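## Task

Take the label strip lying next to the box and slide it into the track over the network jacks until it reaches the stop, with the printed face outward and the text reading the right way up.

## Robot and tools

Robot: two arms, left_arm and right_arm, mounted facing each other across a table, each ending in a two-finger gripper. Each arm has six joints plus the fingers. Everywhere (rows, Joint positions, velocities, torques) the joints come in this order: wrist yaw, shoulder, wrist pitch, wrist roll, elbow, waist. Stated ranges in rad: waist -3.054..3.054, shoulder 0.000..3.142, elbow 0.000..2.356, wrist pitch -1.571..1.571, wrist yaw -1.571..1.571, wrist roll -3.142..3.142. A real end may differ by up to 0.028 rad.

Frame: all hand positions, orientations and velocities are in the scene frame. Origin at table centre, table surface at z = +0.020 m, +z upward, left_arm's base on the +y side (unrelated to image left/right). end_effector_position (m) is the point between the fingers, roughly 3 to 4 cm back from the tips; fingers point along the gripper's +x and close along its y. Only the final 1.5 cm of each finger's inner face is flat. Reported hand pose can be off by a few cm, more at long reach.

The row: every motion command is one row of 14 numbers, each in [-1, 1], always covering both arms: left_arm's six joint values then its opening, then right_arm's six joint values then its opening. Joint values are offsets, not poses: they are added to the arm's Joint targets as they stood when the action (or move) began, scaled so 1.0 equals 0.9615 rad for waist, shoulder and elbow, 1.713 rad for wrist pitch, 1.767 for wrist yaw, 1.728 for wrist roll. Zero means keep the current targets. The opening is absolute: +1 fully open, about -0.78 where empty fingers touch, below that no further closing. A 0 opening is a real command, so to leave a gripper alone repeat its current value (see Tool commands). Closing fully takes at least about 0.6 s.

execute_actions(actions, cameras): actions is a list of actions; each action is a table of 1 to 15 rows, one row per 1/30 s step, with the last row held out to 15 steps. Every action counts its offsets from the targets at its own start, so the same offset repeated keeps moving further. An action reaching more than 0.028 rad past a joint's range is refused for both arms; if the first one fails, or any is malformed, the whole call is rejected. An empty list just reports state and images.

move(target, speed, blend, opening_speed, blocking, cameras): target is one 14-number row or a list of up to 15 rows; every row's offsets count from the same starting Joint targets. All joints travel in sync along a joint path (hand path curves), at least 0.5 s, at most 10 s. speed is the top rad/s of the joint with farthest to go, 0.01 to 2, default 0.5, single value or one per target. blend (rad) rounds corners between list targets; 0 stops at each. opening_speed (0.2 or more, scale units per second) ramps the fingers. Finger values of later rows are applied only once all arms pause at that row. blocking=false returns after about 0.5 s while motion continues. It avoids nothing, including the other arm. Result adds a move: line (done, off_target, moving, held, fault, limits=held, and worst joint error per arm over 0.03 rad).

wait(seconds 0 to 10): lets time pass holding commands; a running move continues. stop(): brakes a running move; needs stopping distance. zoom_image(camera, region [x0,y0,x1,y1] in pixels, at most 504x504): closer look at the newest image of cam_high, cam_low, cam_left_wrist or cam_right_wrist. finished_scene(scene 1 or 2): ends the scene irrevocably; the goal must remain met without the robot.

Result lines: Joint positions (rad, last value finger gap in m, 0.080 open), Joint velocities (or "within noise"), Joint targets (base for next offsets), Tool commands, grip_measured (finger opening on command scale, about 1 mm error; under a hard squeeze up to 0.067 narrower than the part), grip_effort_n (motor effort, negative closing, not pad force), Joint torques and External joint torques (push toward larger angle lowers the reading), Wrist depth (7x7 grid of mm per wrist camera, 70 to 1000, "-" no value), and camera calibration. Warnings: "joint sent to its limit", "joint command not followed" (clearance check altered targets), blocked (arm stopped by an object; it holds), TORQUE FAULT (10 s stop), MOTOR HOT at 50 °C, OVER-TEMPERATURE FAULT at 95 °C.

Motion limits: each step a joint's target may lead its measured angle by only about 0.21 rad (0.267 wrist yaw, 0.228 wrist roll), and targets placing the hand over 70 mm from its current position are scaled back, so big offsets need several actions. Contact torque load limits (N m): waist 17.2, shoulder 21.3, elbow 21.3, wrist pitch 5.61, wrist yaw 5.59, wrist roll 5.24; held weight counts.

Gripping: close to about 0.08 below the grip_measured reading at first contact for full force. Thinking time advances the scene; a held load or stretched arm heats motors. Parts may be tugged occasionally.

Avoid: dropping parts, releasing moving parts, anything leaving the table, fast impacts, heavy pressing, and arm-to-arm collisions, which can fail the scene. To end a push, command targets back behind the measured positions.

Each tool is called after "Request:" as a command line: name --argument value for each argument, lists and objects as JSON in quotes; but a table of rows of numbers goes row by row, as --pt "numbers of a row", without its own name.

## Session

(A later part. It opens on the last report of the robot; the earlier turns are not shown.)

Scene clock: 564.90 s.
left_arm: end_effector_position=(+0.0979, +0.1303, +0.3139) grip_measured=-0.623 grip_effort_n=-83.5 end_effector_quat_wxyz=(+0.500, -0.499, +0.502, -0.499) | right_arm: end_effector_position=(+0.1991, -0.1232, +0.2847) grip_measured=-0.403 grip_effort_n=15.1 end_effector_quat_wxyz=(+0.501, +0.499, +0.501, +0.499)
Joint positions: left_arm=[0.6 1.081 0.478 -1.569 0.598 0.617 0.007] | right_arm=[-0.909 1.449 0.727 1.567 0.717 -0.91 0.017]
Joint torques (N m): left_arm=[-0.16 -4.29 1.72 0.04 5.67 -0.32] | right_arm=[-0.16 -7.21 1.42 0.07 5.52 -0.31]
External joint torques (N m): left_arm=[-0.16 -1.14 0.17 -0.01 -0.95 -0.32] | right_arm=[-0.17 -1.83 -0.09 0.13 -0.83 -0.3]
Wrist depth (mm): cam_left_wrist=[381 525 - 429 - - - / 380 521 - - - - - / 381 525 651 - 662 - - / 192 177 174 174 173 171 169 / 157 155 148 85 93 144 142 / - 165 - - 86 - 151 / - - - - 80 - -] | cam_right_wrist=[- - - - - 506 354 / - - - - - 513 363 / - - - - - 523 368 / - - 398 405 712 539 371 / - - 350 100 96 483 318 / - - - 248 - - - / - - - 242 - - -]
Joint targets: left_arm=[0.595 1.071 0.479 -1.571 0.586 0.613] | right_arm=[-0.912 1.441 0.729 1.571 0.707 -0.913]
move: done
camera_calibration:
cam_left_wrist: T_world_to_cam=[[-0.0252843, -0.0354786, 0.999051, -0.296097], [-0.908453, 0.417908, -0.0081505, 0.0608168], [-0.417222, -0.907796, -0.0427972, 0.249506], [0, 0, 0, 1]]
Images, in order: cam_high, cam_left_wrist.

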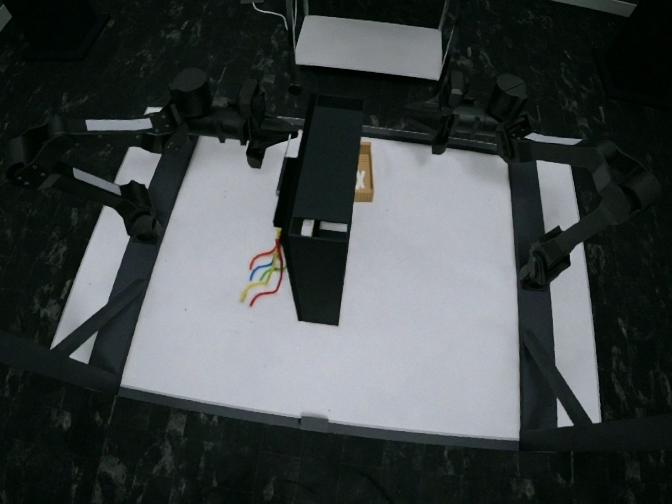

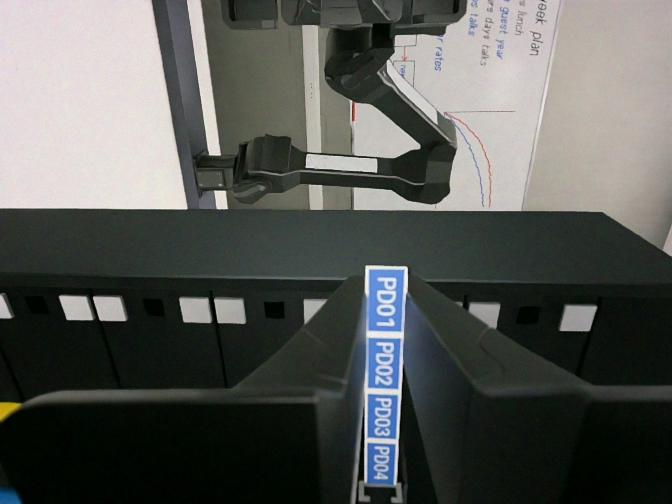

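Request:
move --target '[-0.0192, -0.0208, -0.0061, 0, -0.0099, -0.0353, -0.7, 0, 0, 0, 0, 0, 0, -0.4]' --speed 0.04 --cameras '["cam_left_wrist", "cam_high"]'

Request:
zoom_image --camera "cam_high" --region '[278, 130, 294, 162]'

Request:
zoom_image --camera "cam_left_wrist" --region '[345, 434, 415, 504]'

Scene clock: 585.23 s.
left_arm: end_effector_position=(+0.0899, +0.1297, +0.3139) grip_measured=-0.623 grip_effort_n=-83.5 end_effector_quat_wxyz=(+0.500, -0.499, +0.502, -0.499) | right_arm: end_effector_position=(+0.1991, -0.1232, +0.2847) grip_measured=-0.403 grip_effort_n=15.1 end_effector_quat_wxyz=(+0.501, +0.499, +0.501, +0.499)
Joint positions: left_arm=[0.566 1.061 0.468 -1.569 0.588 0.583 0.007] | right_arm=[-0.909 1.449 0.727 1.567 0.717 -0.91 0.017]
Joint torques (N m): left_arm=[-0.16 -4.11 1.75 0.02 5.69 -0.29] | right_arm=[-0.16 -7.17 1.42 0.1 5.55 -0.4]
External joint torques (N m): left_arm=[-0.16 -1.06 0.18 -0.03 -0.95 -0.3] | right_arm=[-0.16 -1.71 -0.11 0.16 -0.84 -0.4]
Wrist depth (mm): cam_left_wrist=[379 530 - 437 - - - / 381 526 - - - - - / 382 496 638 639 630 - - / 158 156 155 154 153 152 150 / 159 155 149 85 93 144 143 / - 165 - - 86 - 151 / - - - - 79 - -] | cam_right_wrist=[- - - - - 506 355 / - - - - - 513 364 / - - - - - 526 367 / - - 400 419 713 544 372 / - - 348 100 96 482 319 / - - - 248 - - - / - - - 242 - - -]
Joint targets: left_arm=[0.561 1.051 0.468 -1.571 0.576 0.579] | right_arm=[-0.912 1.441 0.729 1.571 0.707 -0.913]
move: done
camera_calibration:
cam_left_wrist: T_world_to_cam=[[-0.0254233, -0.0355699, 0.999044, -0.296293], [-0.908451, 0.41791, -0.00823871, 0.0537543], [-0.417217, -0.907792, -0.0429381, 0.245726], [0, 0, 0, 1]]
Images, in order: cam_high, cam_left_wrist.

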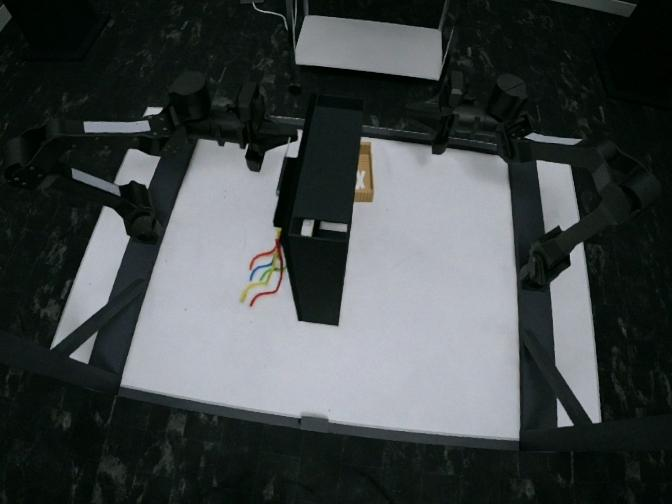

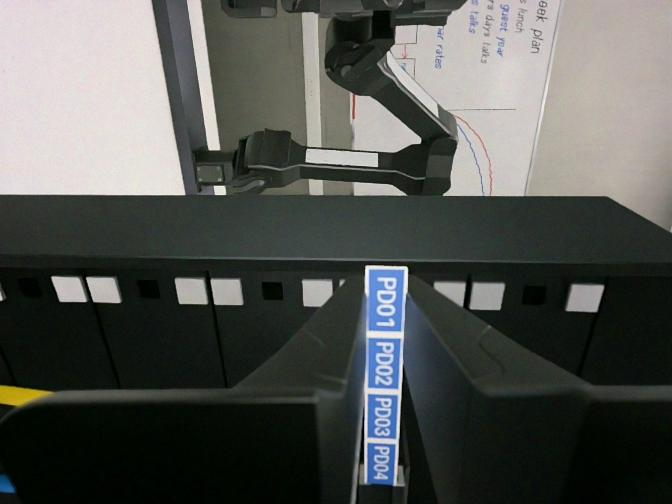

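Scaled by 15.750.

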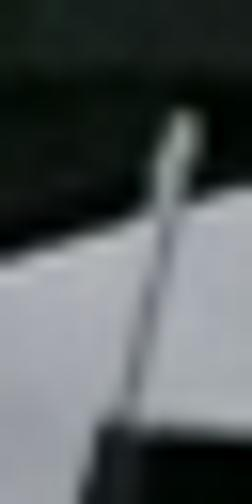

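Scaled by 7.200.

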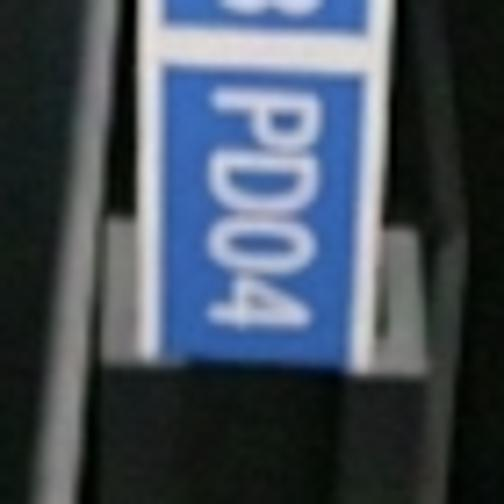

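Request:
move --target '[-0.0188, -0.023, -0.007, 0, -0.0105, -0.0345, -0.7, 0, 0, 0, 0, 0, 0, -0.4]' --speed 0.04 --cameras '["cam_left_wrist", "cam_high"]'

Request:
zoom_image --camera "cam_high" --region '[270, 125, 300, 185]'

Request:
zoom_image --camera "cam_left_wrist" --region '[345, 434, 415, 504]'

Scene clock: 617.23 s.
left_arm: end_effector_position=(+0.0867, +0.1307, +0.3140) grip_measured=-0.623 grip_effort_n=-83.5 end_effector_quat_wxyz=(+0.506, -0.504, +0.496, -0.494) | right_arm: end_effector_position=(+0.1991, -0.1232, +0.2847) grip_measured=-0.403 grip_effort_n=15.1 end_effector_quat_wxyz=(+0.501, +0.499, +0.501, +0.499)
Joint positions: left_arm=[0.521 1.04 0.456 -1.569 0.579 0.559 0.007] | right_arm=[-0.909 1.449 0.727 1.567 0.717 -0.91 0.017]
Joint torques (N m): left_arm=[0.19 -4.24 1.72 0.03 5.64 -1.1] | right_arm=[-0.15 -7.14 1.42 0.08 5.51 -0.33]
External joint torques (N m): left_arm=[0.19 -1.32 0.13 -0.02 -1.05 -1.14] | right_arm=[-0.15 -1.74 -0.09 0.13 -0.83 -0.33]
Motor temperatures (°C): left_arm=[25 24 43 24 35 22] | right_arm=[24 33 37 26 29 23]
Wrist depth (mm): cam_left_wrist=[382 528 - 426 - - - / 380 524 - - - - - / 385 501 633 648 630 - - / 176 160 159 158 156 154 153 / 158 156 150 85 93 145 143 / - 164 - - 86 - 151 / - - - - 79 - -] | cam_right_wrist=[- - - - - 505 356 / - - - - - 513 363 / - - - - - 525 367 / - - 404 418 705 538 372 / - - 355 100 96 488 317 / - - - 247 - - - / - - - 242 - - -]
Joint targets: left_arm=[0.528 1.029 0.456 -1.571 0.566 0.546] | right_arm=[-0.912 1.441 0.729 1.571 0.707 -0.913]
move: done
camera_calibration:
cam_left_wrist: T_world_to_cam=[[-0.0248701, -0.0362025, 0.999035, -0.296436], [-0.916865, 0.39911, -0.00836186, 0.05365], [-0.398422, -0.916188, -0.0431187, 0.244825], [0, 0, 0, 1]]
Images, in order: cam_high, cam_left_wrist.

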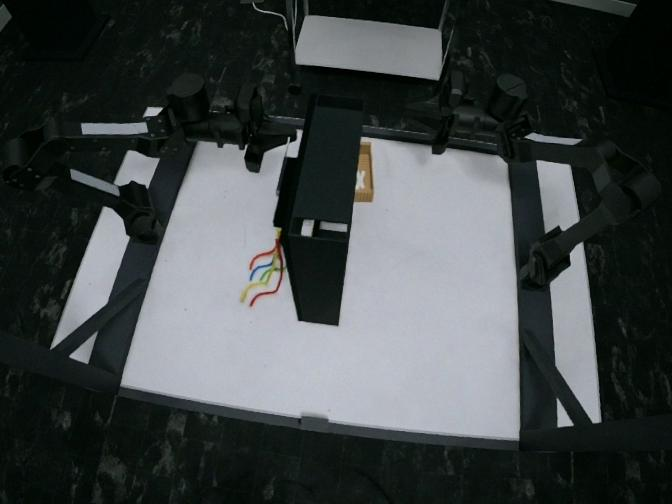

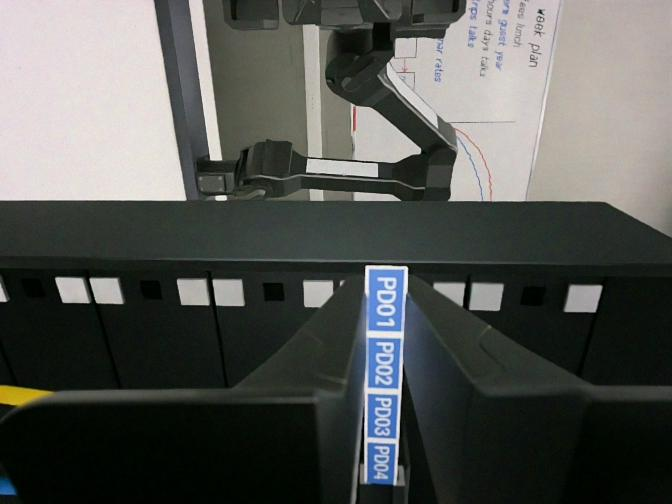

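Scaled by 8.400.

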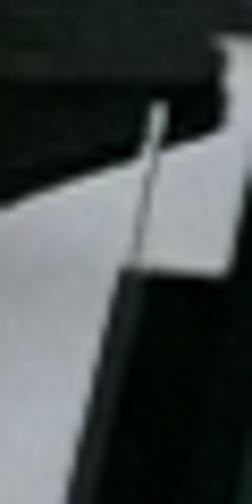

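Scaled by 7.200.

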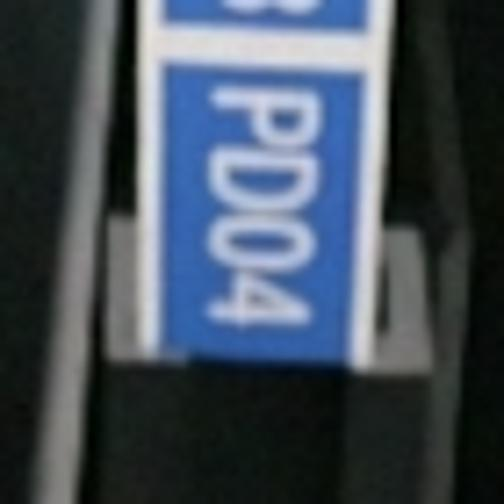

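Request:
move --pt "0 0 0 0 0 0.0045 -0.7 0 0 0 0 0 0 -0.4" --pt "0 0 0.0041 0 0 0.0045 -0.7 0 0 0 0 0 0 -0.4" --speed 0.03 --cameras '["cam_left_wrist"]'

Request:
zoom_image --camera "cam_left_wrist" --region '[345, 434, 415, 504]'

Scene clock: 634.73 s.
left_arm: end_effector_position=(+0.0867, +0.1309, +0.3142) grip_measured=-0.623 grip_effort_n=-83.5 end_effector_quat_wxyz=(+0.506, -0.504, +0.496, -0.495) | right_arm: end_effector_position=(+0.1991, -0.1232, +0.2847) grip_measured=-0.403 grip_effort_n=15.1 end_effector_quat_wxyz=(+0.501, +0.499, +0.501, +0.499)
Joint positions: left_arm=[0.521 1.04 0.459 -1.569 0.578 0.559 0.007] | right_arm=[-0.909 1.449 0.727 1.567 0.717 -0.91 0.017]
Joint torques (N m): left_arm=[0.19 -4.18 2.06 0.03 5.77 -0.69] | right_arm=[-0.16 -7.26 1.4 0.07 5.49 -0.38]
External joint torques (N m): left_arm=[0.19 -1.27 0.49 -0.02 -0.86 -0.71] | right_arm=[-0.15 -1.82 -0.11 0.12 -0.86 -0.4]
Wrist depth (mm): cam_left_wrist=[379 523 - 433 - - - / 382 528 - - - - - / 382 500 643 643 639 - - / 176 161 159 157 156 155 154 / 157 156 150 85 93 145 143 / - 164 - - - - 151 / - - - - 79 - -] | cam_right_wrist=[- - - - - 505 357 / - - - - - 515 363 / - - - - - 530 368 / - - 405 418 706 547 374 / - - 354 100 96 483 317 / - - - 248 - - - / - - - 242 - - -]
Joint targets: left_arm=[0.528 1.029 0.463 -1.571 0.566 0.550] | right_arm=[-0.912 1.441 0.729 1.571 0.707 -0.913]
move: done
camera_calibration:
cam_left_wrist: T_world_to_cam=[[-0.0258377, -0.0345785, 0.999068, -0.296711], [-0.917008, 0.398745, -0.00991456, 0.0541475], [-0.398031, -0.91641, -0.0420114, 0.244576], [0, 0, 0, 1]]
Images, in order: cam_left_wrist.

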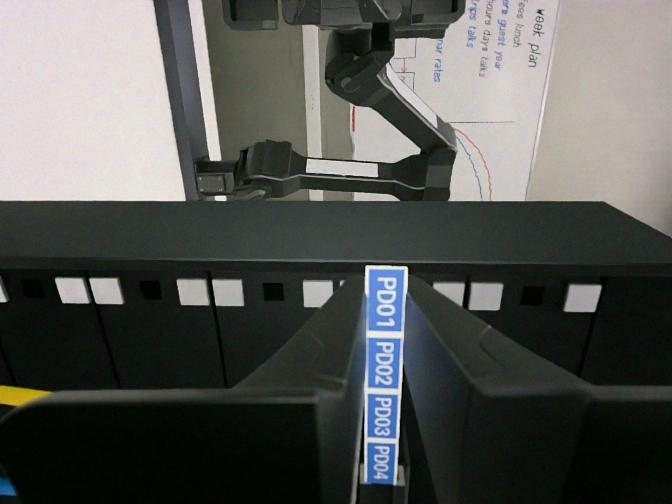

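Scaled by 7.200.

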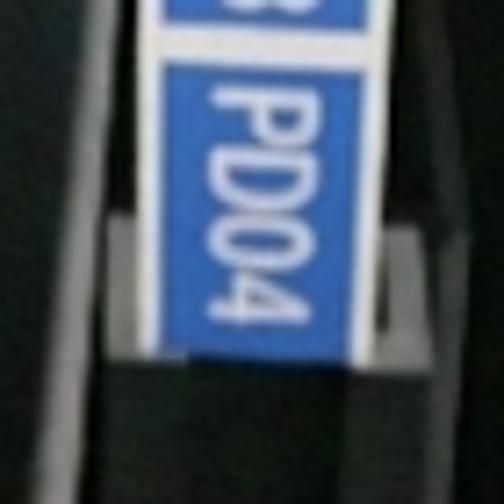

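Request:
move --pt "0.0085 0 0 0 0 0.0219 -0.7 0 0 0 0 0 0 -0.4" --pt "0.0085 0 0.0025 0 0 0.0219 -0.7 0 0 0 0 0 0 -0.4" --speed 0.04 --cameras '["cam_left_wrist", "cam_high"]'

Request:
zoom_image --camera "cam_left_wrist" --region '[345, 434, 415, 504]'

Request:
zoom_image --camera "cam_high" --region '[274, 130, 294, 170]'

Scene clock: 646.53 s.
left_arm: end_effector_position=(+0.0883, +0.1320, +0.3149) grip_measured=-0.623 grip_effort_n=-83.5 end_effector_quat_wxyz=(+0.505, -0.504, +0.495, -0.497) | right_arm: end_effector_position=(+0.1991, -0.1232, +0.2847) grip_measured=-0.403 grip_effort_n=15.1 end_effector_quat_wxyz=(+0.501, +0.499, +0.501, +0.499)
Joint positions: left_arm=[0.534 1.04 0.463 -1.569 0.577 0.57 0.007] | right_arm=[-0.909 1.449 0.727 1.567 0.717 -0.91 0.017]
Joint torques (N m): left_arm=[0.25 -4.17 2.06 0.02 5.79 0.11] | right_arm=[-0.16 -7.27 1.41 0.08 5.52 -0.39]
External joint torques (N m): left_arm=[0.25 -1.31 0.51 -0.03 -0.78 0.11] | right_arm=[-0.15 -1.82 -0.12 0.13 -0.86 -0.43]
Wrist depth (mm): cam_left_wrist=[382 534 - 431 - - - / 386 536 - - - - - / 386 502 640 642 646 - - / 175 160 158 158 156 154 153 / 158 156 151 85 93 146 145 / - 165 - - 86 - 153 / - - - - 80 - -] | cam_right_wrist=[- - - - - 509 355 / - - - - - 516 363 / - - - - - 519 368 / - - 406 421 702 541 370 / - - 353 100 96 484 315 / - - - 247 - - - / - - - 242 - - -]
Joint targets: left_arm=[0.543 1.029 0.468 -1.571 0.566 0.572] | right_arm=[-0.912 1.441 0.729 1.571 0.707 -0.913]
move: done
camera_calibration:
cam_left_wrist: T_world_to_cam=[[-0.0280655, -0.0309372, 0.999127, -0.297668], [-0.916221, 0.400452, -0.013337, 0.055937], [-0.39969, -0.915795, -0.0395842, 0.245606], [0, 0, 0, 1]]
Images, in order: cam_high, cam_left_wrist.

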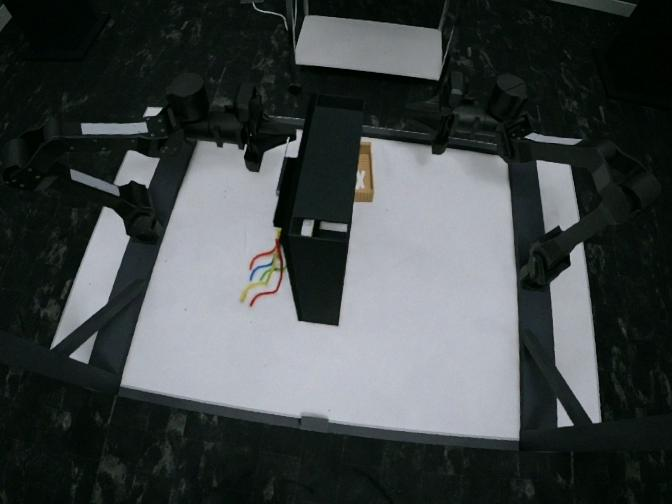

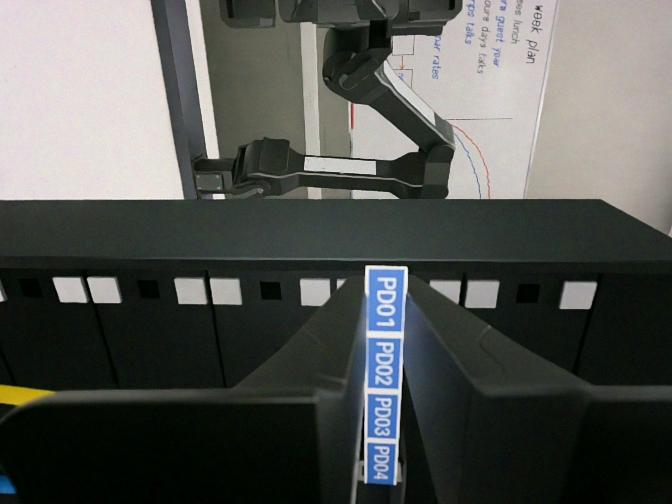

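Scaled by 7.200.

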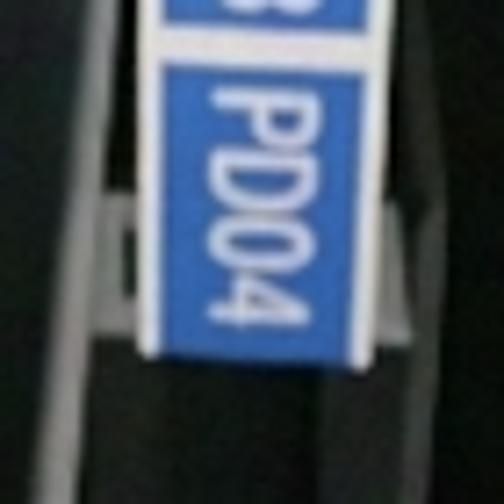

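Scaled by 12.600.

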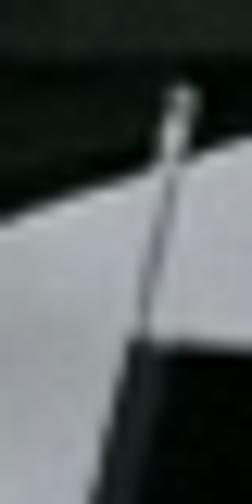

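Request:
move --pt "0.0238 0 0 0 0 0.0354 -0.7 0 0 0 0 0 0 -0.4" --pt "0.0204 0.0676 0.0128 0 0.051 0.025 -0.7 0 0 0 0 0 0 -0.4" --speed 0.06 --cameras '["cam_left_wrist", "cam_high"]'

Request:
zoom_image --camera "cam_left_wrist" --region '[345, 434, 415, 504]'

Request:
zoom_image --camera "cam_high" --region '[274, 130, 294, 170]'

Scene clock: 693.40 s.
left_arm: end_effector_position=(+0.0961, +0.1272, +0.3131) grip_measured=-0.623 grip_effort_n=-83.5 end_effector_quat_wxyz=(+0.501, -0.500, +0.501, -0.498) | right_arm: end_effector_position=(+0.1991, -0.1232, +0.2847) grip_measured=-0.403 grip_effort_n=15.1 end_effector_quat_wxyz=(+0.501, +0.499, +0.501, +0.499)
Joint positions: left_arm=[0.579 1.088 0.486 -1.569 0.598 0.6 0.007] | right_arm=[-0.909 1.449 0.727 1.567 0.717 -0.91 0.017]
Joint torques (N m): left_arm=[-0.02 -2.38 1.99 0.02 9.29 -0.32] | right_arm=[-0.17 -7.26 1.42 0.08 5.51 -0.39]
External joint torques (N m): left_arm=[-0.02 0.77 0.44 -0.03 2.69 -0.32] | right_arm=[-0.17 -1.84 -0.1 0.13 -0.85 -0.41]
Wrist depth (mm): cam_left_wrist=[383 527 - 422 - - - / 377 523 - - - - - / 377 491 641 - 655 - - / 174 173 172 170 169 168 180 / 153 151 143 85 93 141 139 / - 161 - - 86 - 148 / - - - - 80 - -] | cam_right_wrist=[- - - - - 505 359 / - - - - - 512 364 / - - - - - 518 370 / - - 396 407 705 544 373 / - - 394 100 96 481 316 / - - - 248 - - - / - - - 242 - - -]
Joint targets: left_arm=[0.579 1.094 0.489 -1.571 0.615 0.596] | right_arm=[-0.912 1.441 0.729 1.571 0.707 -0.913]
move: done
camera_calibration:
cam_left_wrist: T_world_to_cam=[[-0.0254567, -0.0353038, 0.999052, -0.295447], [-0.909879, 0.414785, -0.00852711, 0.0610755], [-0.414091, -0.909234, -0.0426812, 0.24576], [0, 0, 0, 1]]
Images, in order: cam_high, cam_left_wrist.

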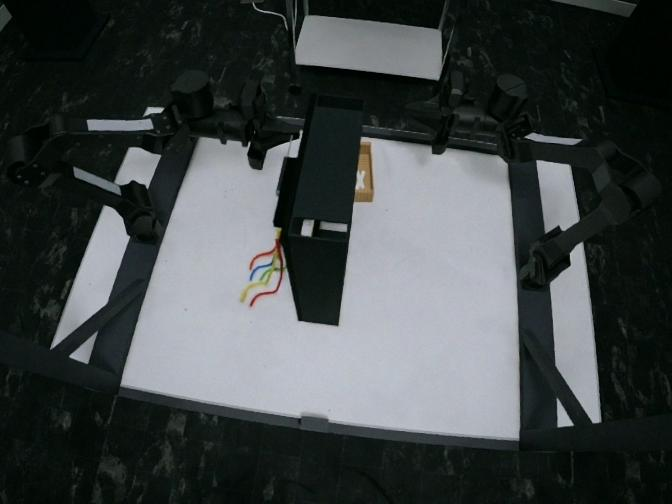

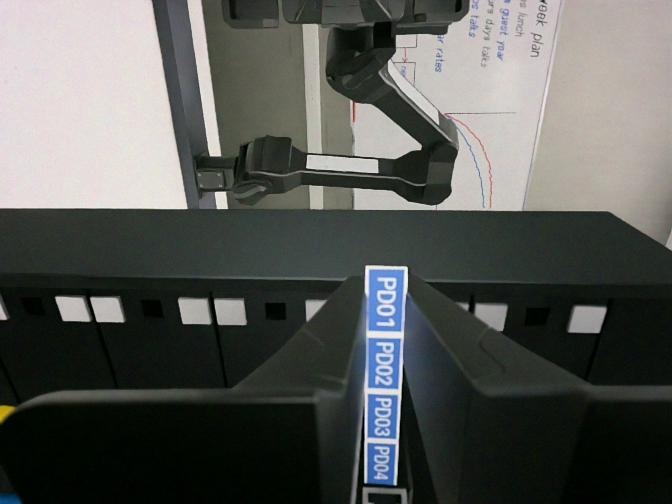

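Scaled by 7.200.

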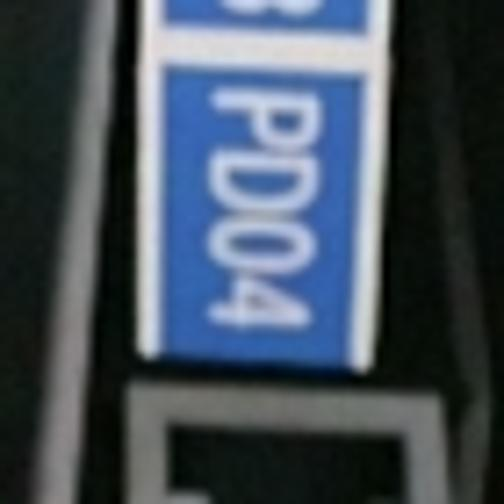

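Scaled by 12.600.

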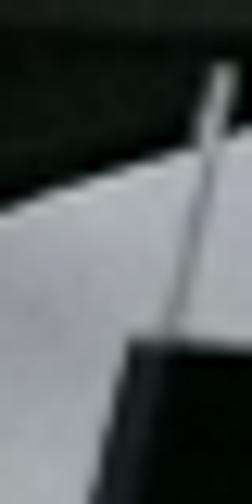

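Request:
execute_actions --actions '[]' --cameras '["cam_high", "cam_left_wrist"]'

Request:
zoom_image --camera "cam_left_wrist" --region '[345, 434, 415, 504]'

Request:
zoom_image --camera "cam_high" --region '[274, 130, 294, 170]'

Scene clock: 726.27 s.
left_arm: end_effector_position=(+0.0961, +0.1271, +0.3133) grip_measured=-0.623 grip_effort_n=-83.5 end_effector_quat_wxyz=(+0.501, -0.500, +0.501, -0.499) | right_arm: end_effector_position=(+0.1991, -0.1232, +0.2847) grip_measured=-0.403 grip_effort_n=15.1 end_effector_quat_wxyz=(+0.501, +0.499, +0.501, +0.499)
Joint names: [wrist yaw, shoulder, wrist pitch, wrist roll, elbow, waist]
Joint positions: left_arm=[0.579 1.088 0.486 -1.569 0.598 0.6 0.007] | right_arm=[-0.909 1.449 0.727 1.567 0.717 -0.91 0.017]
Joint velocities: within noise
Joint torques (N m): left_arm=[-0.03 -2.39 1.99 0.02 9.26 -0.36] | right_arm=[-0.16 -7.21 1.39 0.07 5.5 -0.31]
External joint torques (N m): left_arm=[-0.03 0.8 0.43 -0.03 2.64 -0.36] | right_arm=[-0.16 -1.79 -0.12 0.13 -0.87 -0.28]
Motor temperatures (°C): left_arm=[25 23 45 24 38 22] | right_arm=[24 32 38 26 29 23]
Heat: left arm: hottest wrist pitch 45 °C (+2.0 °C/min); right arm: hottest wrist pitch 38 °C (+1.0 °C/min).
Wrist depth (mm): cam_left_wrist=[378 518 - 424 - - - / 381 521 - - - - - / 380 531 648 - 652 - - / 174 173 171 170 169 167 179 / 153 150 144 85 93 140 139 / - 160 - - 86 - 149 / - - - - 80 - -] | cam_right_wrist=[- - - - - 503 356 / - - - - - 518 361 / - - - - - 526 369 / - - 394 404 699 532 370 / - - 393 100 96 484 317 / - - - 250 - - - / - - - 243 - - -]
Joint targets: left_arm=[0.579 1.094 0.489 -1.571 0.615 0.596] | right_arm=[-0.912 1.441 0.729 1.571 0.707 -0.913]
Tool commands: left_gripper/opening=-0.7 right_gripper/opening=-0.4
camera_calibration:
cam_left_wrist: T_world_to_cam=[[-0.0256657, -0.0349851, 0.999058, -0.295684], [-0.909878, 0.414782, -0.00884976, 0.0612744], [-0.414082, -0.909248, -0.0424778, 0.245645], [0, 0, 0, 1]] pos_world=[0.149881, 0.187592, 0.306383]
Images, in order (width x height): cam_high 672x504, cam_left_wrist 672x504.

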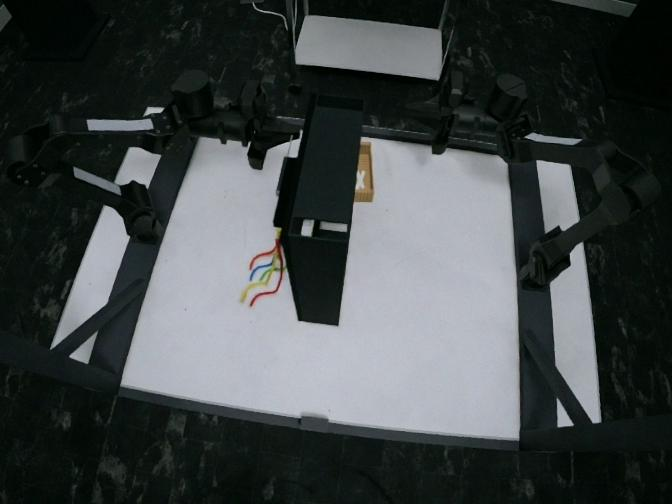

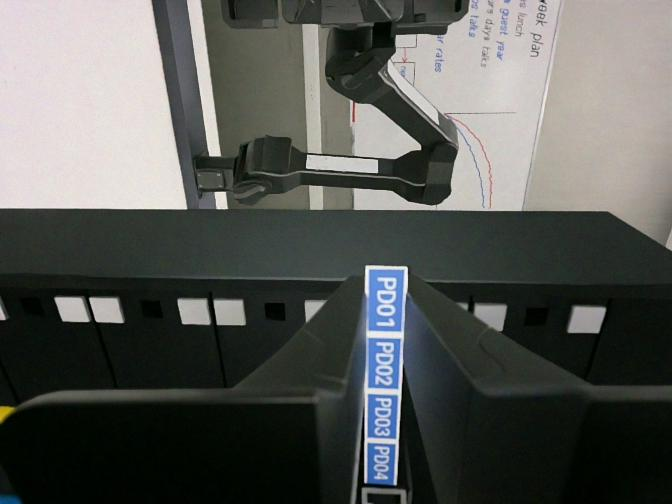

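Scaled by 7.200.

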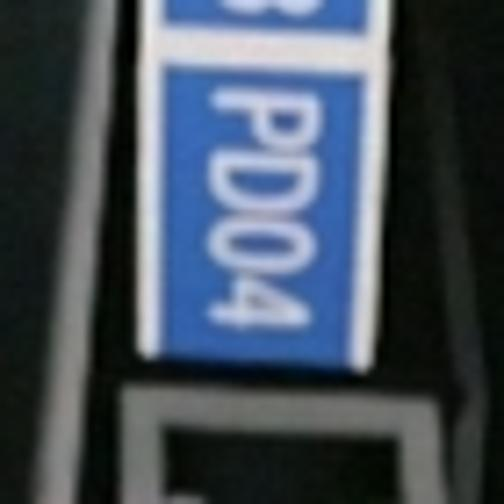

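Scaled by 12.600.

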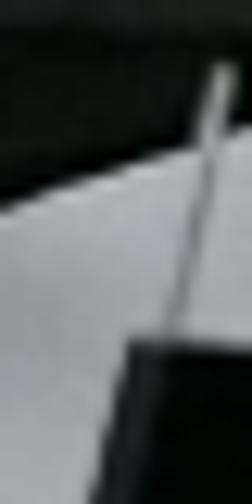

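Request:
move --target '[-0.0093,-0.0265,0.0006,0,-0.0335,-0.0168,-0.7,0,0,0,0,0,0,-0.4]' --speed 0.05 --cameras '["cam_high", "cam_left_wrist"]'

Request:
zoom_image --camera "cam_left_wrist" --region '[345, 434, 415, 504]'

Request:
zoom_image --camera "cam_high" --region '[274, 130, 294, 170]'

Scene clock: 765.63 s.
left_arm: end_effector_position=(+0.0915, +0.1269, +0.3151) grip_measured=-0.623 grip_effort_n=-83.5 end_effector_quat_wxyz=(+0.499, -0.499, +0.499, -0.502) | right_arm: end_effector_position=(+0.1991, -0.1232, +0.2847) grip_measured=-0.403 grip_effort_n=15.1 end_effector_quat_wxyz=(+0.501, +0.499, +0.501, +0.499)
Joint positions: left_arm=[0.567 1.078 0.487 -1.569 0.595 0.583 0.007] | right_arm=[-0.909 1.449 0.727 1.567 0.717 -0.91 0.017]
Joint torques (N m): left_arm=[-0.18 -4.29 1.97 0.03 5.7 -0.3] | right_arm=[-0.17 -7.25 1.41 0.06 5.56 -0.37]
External joint torques (N m): left_arm=[-0.19 -1.16 0.42 -0.02 -0.89 -0.26] | right_arm=[-0.17 -1.79 -0.11 0.11 -0.83 -0.36]
Wrist depth (mm): cam_left_wrist=[384 537 - 437 - - - / 385 538 - - - - - / 386 506 617 646 639 - - / 163 161 160 159 157 156 154 / 151 150 144 85 93 140 140 / - 159 - - 86 - 149 / - - - - 80 - -] | cam_right_wrist=[- - - - - 507 357 / - - - - - 518 361 / - - - - - 528 366 / - - 400 415 699 541 372 / - - 340 100 96 482 314 / - - - 248 - - - / - - - 242 - - -]
Joint targets: left_arm=[0.562 1.069 0.490 -1.571 0.583 0.579] | right_arm=[-0.912 1.441 0.729 1.571 0.707 -0.913]
move: done
camera_calibration:
cam_left_wrist: T_world_to_cam=[[-0.0299537, -0.0284409, 0.999147, -0.298117], [-0.90776, 0.419212, -0.0152811, 0.0584226], [-0.418419, -0.907443, -0.0383744, 0.242446], [0, 0, 0, 1]]
Images, in order: cam_high, cam_left_wrist.

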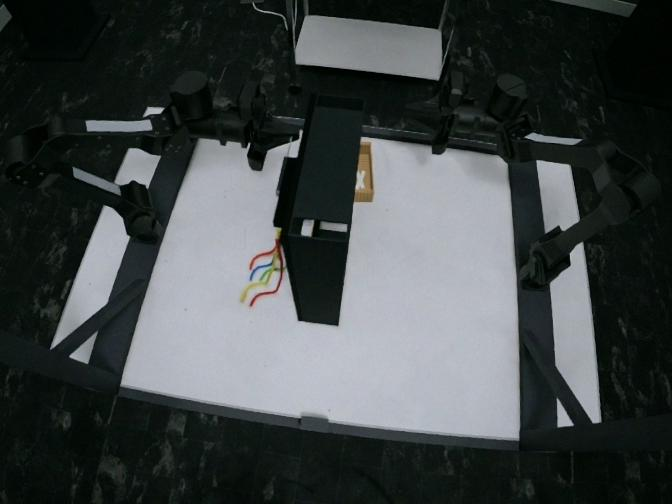

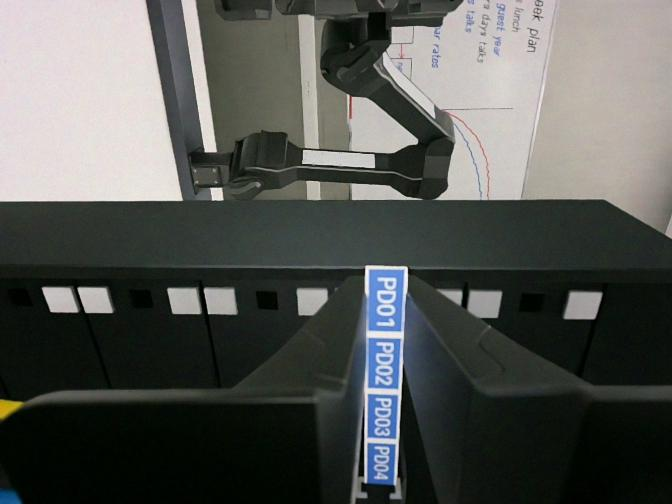

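Scaled by 7.200.

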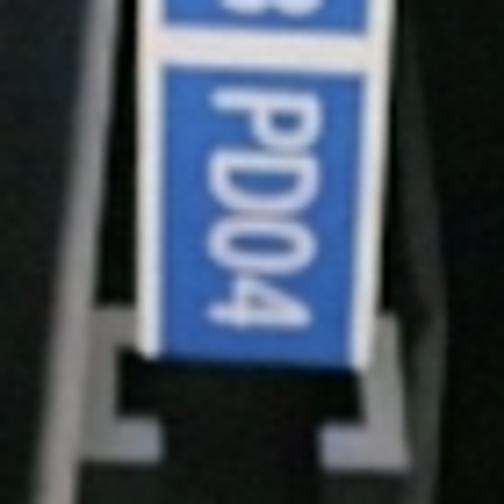

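Scaled by 12.600.

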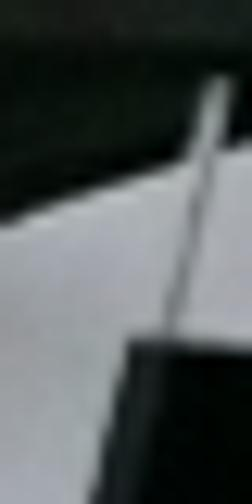

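Request:
zoom_image --camera "cam_high" --region '[260, 130, 320, 210]'

Request:
zoom_image --camera "cam_high" --region '[266, 130, 296, 200]'

Scaled by 6.300.

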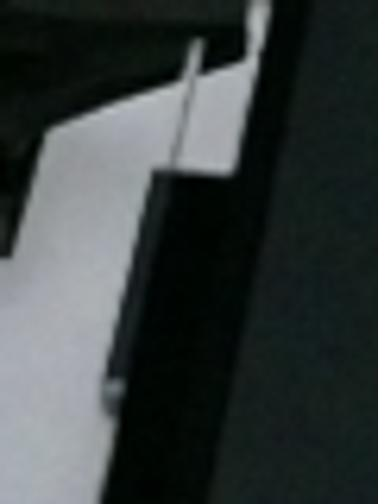

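Scaled by 7.200.

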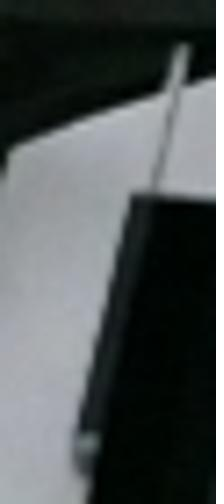

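Request:
move --target '[0.0468,0.056,0.0088,0,0.0491,0.0413,-0.7,0,0,0,0,0,0,-0.4]' --speed 0.06 --cameras '["cam_high", "cam_left_wrist"]'

Request:
zoom_image --camera "cam_left_wrist" --region '[345, 434, 415, 504]'

Request:
zoom_image --camera "cam_high" --region '[266, 130, 296, 200]'

Scene clock: 854.00 s.
left_arm: end_effector_position=(+0.0949, +0.1243, +0.3139) grip_measured=-0.623 grip_effort_n=-83.5 end_effector_quat_wxyz=(+0.489, -0.488, +0.511, -0.511) | right_arm: end_effector_position=(+0.1991, -0.1232, +0.2847) grip_measured=-0.403 grip_effort_n=14.7 end_effector_quat_wxyz=(+0.501, +0.499, +0.501, +0.499)
Joint positions: left_arm=[0.64 1.116 0.502 -1.569 0.613 0.615 0.007] | right_arm=[-0.909 1.449 0.727 1.567 0.717 -0.91 0.017]
Joint torques (N m): left_arm=[0.14 -2.49 1.97 0.03 9.26 0.33] | right_arm=[-0.16 -7.25 1.41 0.08 5.53 -0.34]
External joint torques (N m): left_arm=[0.14 0.84 0.43 -0.02 2.65 0.33] | right_arm=[-0.16 -1.85 -0.1 0.13 -0.8 -0.34]
Wrist depth (mm): cam_left_wrist=[381 524 - 433 - - - / 378 537 - - 630 - - / 382 500 625 640 640 - - / 162 161 159 159 157 156 156 / 151 148 142 85 93 139 139 / - 159 - - 86 - 148 / - - - - 80 - -] | cam_right_wrist=[- - - - - 507 357 / - - - - - 515 360 / - - - - - 529 367 / - - 389 406 708 535 371 / - - 343 100 96 486 316 / - - - 248 - - - / - - - 243 - - -]
Joint targets: left_arm=[0.645 1.122 0.505 -1.571 0.630 0.619] | right_arm=[-0.912 1.441 0.729 1.571 0.707 -0.913]
move: done
camera_calibration:
cam_left_wrist: T_world_to_cam=[[-0.028547, -0.0314083, 0.999099, -0.296585], [-0.889583, 0.45664, -0.0110626, 0.0549301], [-0.455881, -0.889097, -0.040976, 0.24358], [0, 0, 0, 1]]
Images, in order: cam_high, cam_left_wrist.

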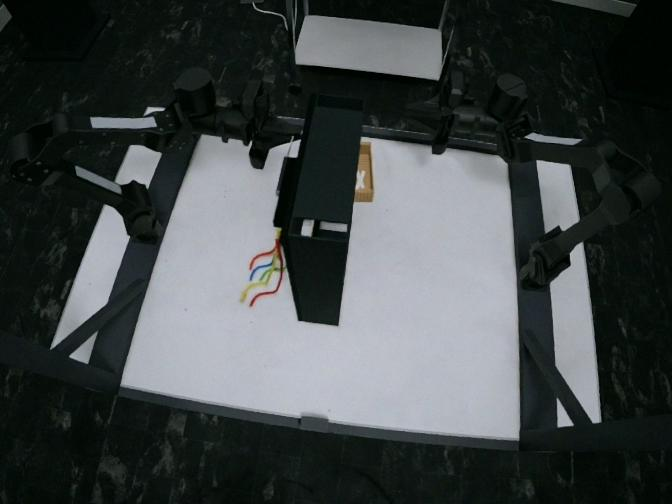

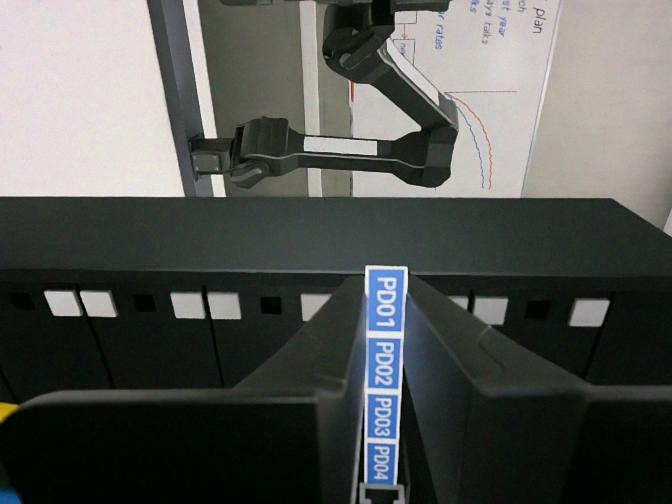

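Scaled by 7.200.

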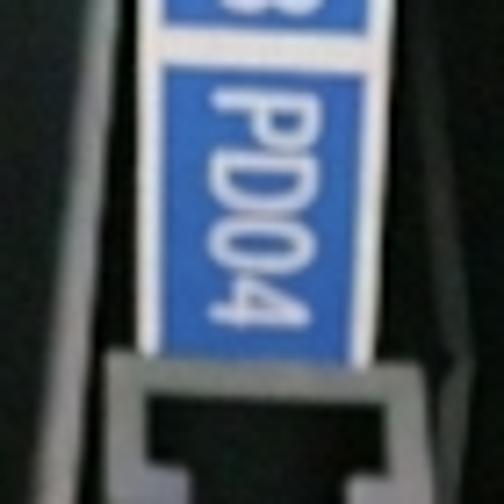

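Scaled by 7.200.

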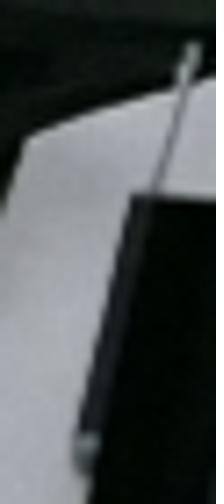

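Request:
execute_actions --actions '[]' --cameras '["cam_low", "cam_high", "cam_left_wrist"]'

Request:
zoom_image --camera "cam_low" --region '[380, 180, 500, 270]'

Scene clock: 865.97 s.
left_arm: end_effector_position=(+0.0950, +0.1242, +0.3139) grip_measured=-0.623 grip_effort_n=-83.5 end_effector_quat_wxyz=(+0.489, -0.488, +0.511, -0.511) | right_arm: end_effector_position=(+0.1991, -0.1232, +0.2847) grip_measured=-0.403 grip_effort_n=14.7 end_effector_quat_wxyz=(+0.501, +0.499, +0.501, +0.499)
Joint names: [wrist yaw, shoulder, wrist pitch, wrist roll, elbow, waist]
Joint positions: left_arm=[0.64 1.117 0.502 -1.569 0.613 0.615 0.007] | right_arm=[-0.909 1.449 0.727 1.567 0.717 -0.91 0.017]
Joint velocities: within noise
Joint torques (N m): left_arm=[0.12 -2.5 1.97 0.03 9.22 0.36] | right_arm=[-0.16 -7.25 1.41 0.08 5.54 -0.4]
External joint torques (N m): left_arm=[0.12 0.8 0.44 -0.02 2.69 0.36] | right_arm=[-0.16 -1.79 -0.12 0.14 -0.85 -0.4]
Motor temperatures (°C): left_arm=[25 24 44 24 39 22] | right_arm=[24 32 39 26 29 23]
Heat: left arm: hottest wrist pitch 44 °C (-2.0 °C/min); right arm: hottest wrist pitch 39 °C (+1.0 °C/min).
Wrist depth (mm): cam_left_wrist=[383 527 - 436 - - - / 382 530 - - 639 - - / 385 496 623 652 637 - - / 162 161 160 159 157 156 155 / 150 148 142 85 93 139 139 / - 159 - - 86 - 148 / - - - - 79 - -] | cam_right_wrist=[- - - - - 505 356 / - - - - - 515 364 / - - - - - 528 367 / - - 393 405 707 539 374 / - - 339 100 96 489 319 / - - - 248 - - - / - - - 243 - - -]
Joint targets: left_arm=[0.645 1.122 0.505 -1.571 0.630 0.619] | right_arm=[-0.912 1.441 0.729 1.571 0.707 -0.913]
Tool commands: left_gripper/opening=-0.7 right_gripper/opening=-0.4
camera_calibration:
cam_left_wrist: T_world_to_cam=[[-0.028547, -0.0314083, 0.999099, -0.29663], [-0.889583, 0.45664, -0.0110626, 0.0550099], [-0.455881, -0.889097, -0.040976, 0.243538], [0, 0, 0, 1]] pos_world=[0.151492, 0.182093, 0.306951]
Images, in order (width x height): cam_high 672x504, cam_low 672x504, cam_left_wrist 672x504.

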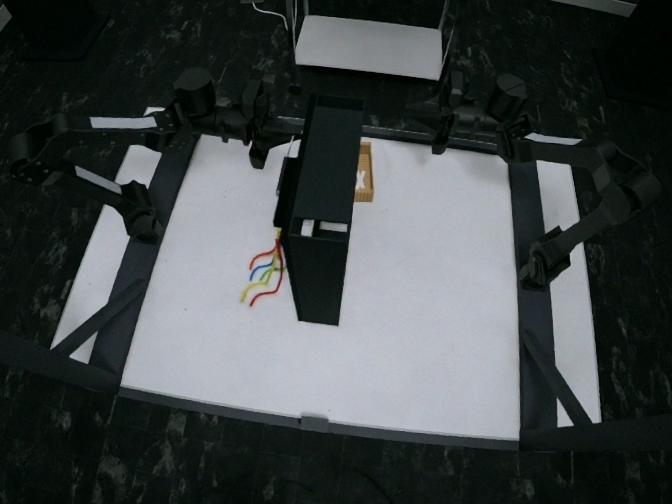

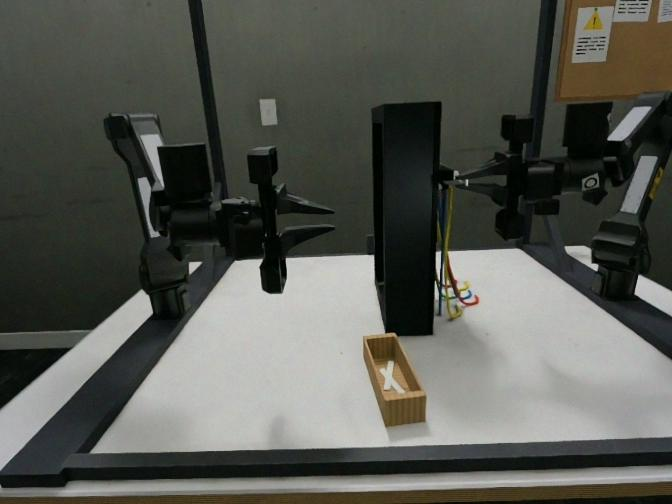

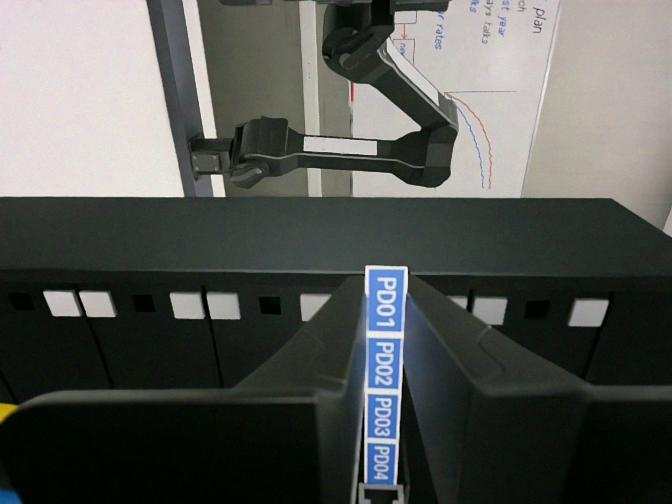

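Scaled by 4.200.

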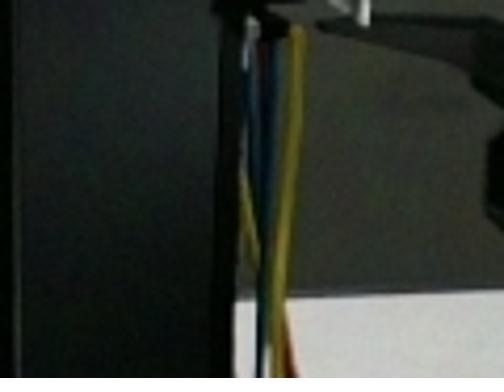

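Request:
zoom_image --camera "cam_low" --region '[430, 155, 490, 200]'

Scaled by 8.400.

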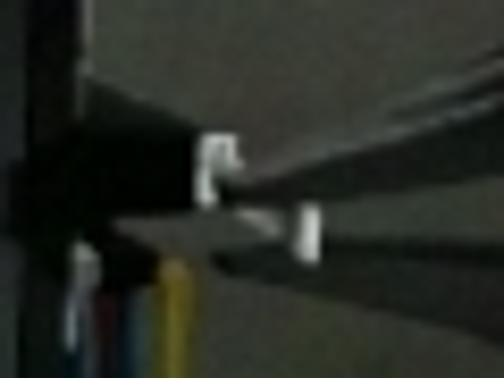

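Request:
move --target '[-0.0114,-0.0238,-0.0033,0,-0.0335,-0.0199,-0.7,0,0,0,0,0,0,-0.4]' --speed 0.05 --cameras '["cam_high", "cam_low", "cam_left_wrist"]'

Request:
zoom_image --camera "cam_left_wrist" --region '[345, 434, 415, 504]'

Request:
zoom_image --camera "cam_low" --region '[430, 155, 490, 200]'

Scene clock: 894.27 s.
left_arm: end_effector_position=(+0.0922, +0.1241, +0.3143) grip_measured=-0.623 grip_effort_n=-83.5 end_effector_quat_wxyz=(+0.489, -0.488, +0.511, -0.512) | right_arm: end_effector_position=(+0.1991, -0.1232, +0.2847) grip_measured=-0.403 grip_effort_n=15.1 end_effector_quat_wxyz=(+0.501, +0.499, +0.501, +0.499)
Joint positions: left_arm=[0.63 1.109 0.5 -1.569 0.61 0.604 0.007] | right_arm=[-0.909 1.449 0.727 1.567 0.717 -0.91 0.017]
Joint torques (N m): left_arm=[-0.18 -4.48 1.72 0.02 5.67 -0.36] | right_arm=[-0.16 -7.24 1.4 0.09 5.58 -0.3]
External joint torques (N m): left_arm=[-0.18 -1.21 0.18 -0.03 -0.89 -0.35] | right_arm=[-0.16 -1.85 -0.11 0.14 -0.76 -0.3]
Motor temperatures (°C): left_arm=[25 24 42 24 44 22] | right_arm=[24 32 39 26 29 23]
Wrist depth (mm): cam_left_wrist=[380 529 - 435 - - - / 385 533 - - 634 - - / 367 473 614 617 611 - - / 156 155 154 152 151 150 149 / 149 148 142 85 93 139 139 / - 159 - - 86 - 148 / - - - - 79 - -] | cam_right_wrist=[- - - - - 507 355 / - - - - - 524 360 / - - - - - 523 369 / - - 396 410 698 537 373 / - - 338 100 96 483 318 / - - - 248 - - - / - - - 242 - - -]
Joint targets: left_arm=[0.625 1.099 0.500 -1.571 0.598 0.600] | right_arm=[-0.912 1.441 0.729 1.571 0.707 -0.913]
move: done
camera_calibration:
cam_left_wrist: T_world_to_cam=[[-0.0294129, -0.0301345, 0.999113, -0.297165], [-0.889398, 0.456964, -0.0124004, 0.0529291], [-0.456185, -0.888974, -0.0402422, 0.242021], [0, 0, 0, 1]]
Images, in order: cam_high, cam_low, cam_left_wrist.

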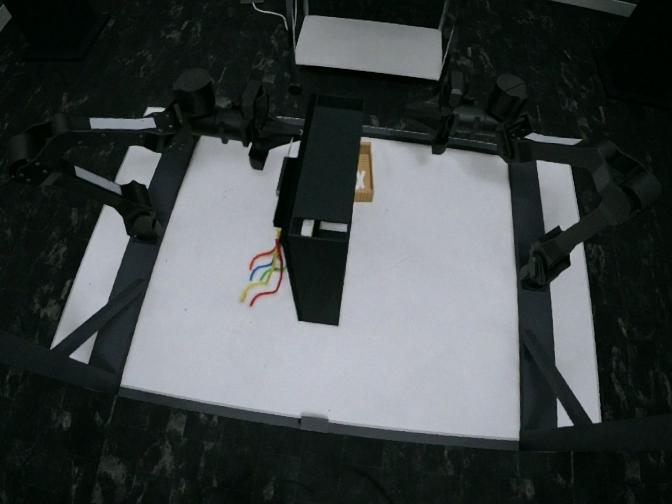

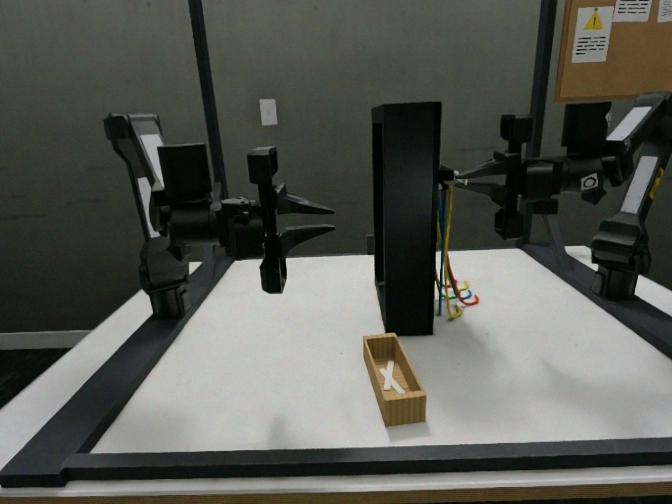

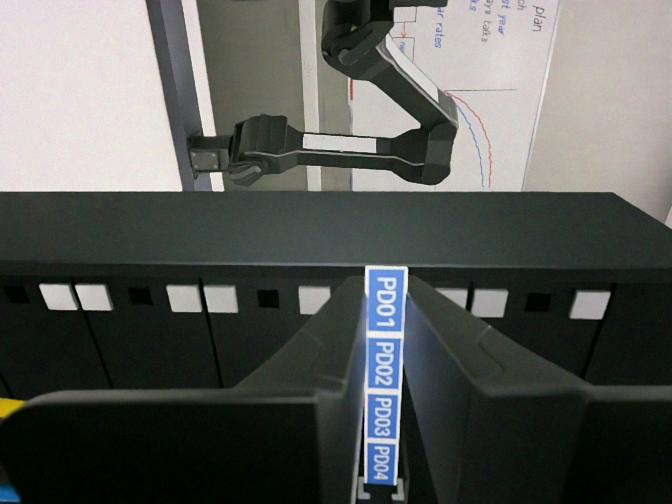

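Scaled by 7.200.

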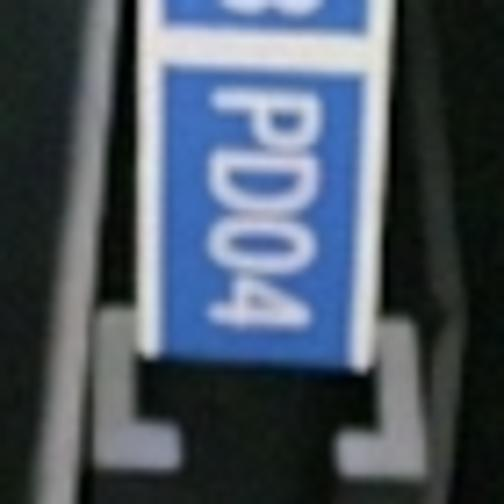

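Scaled by 8.400.

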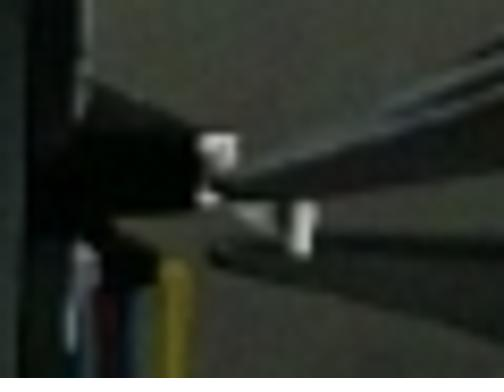

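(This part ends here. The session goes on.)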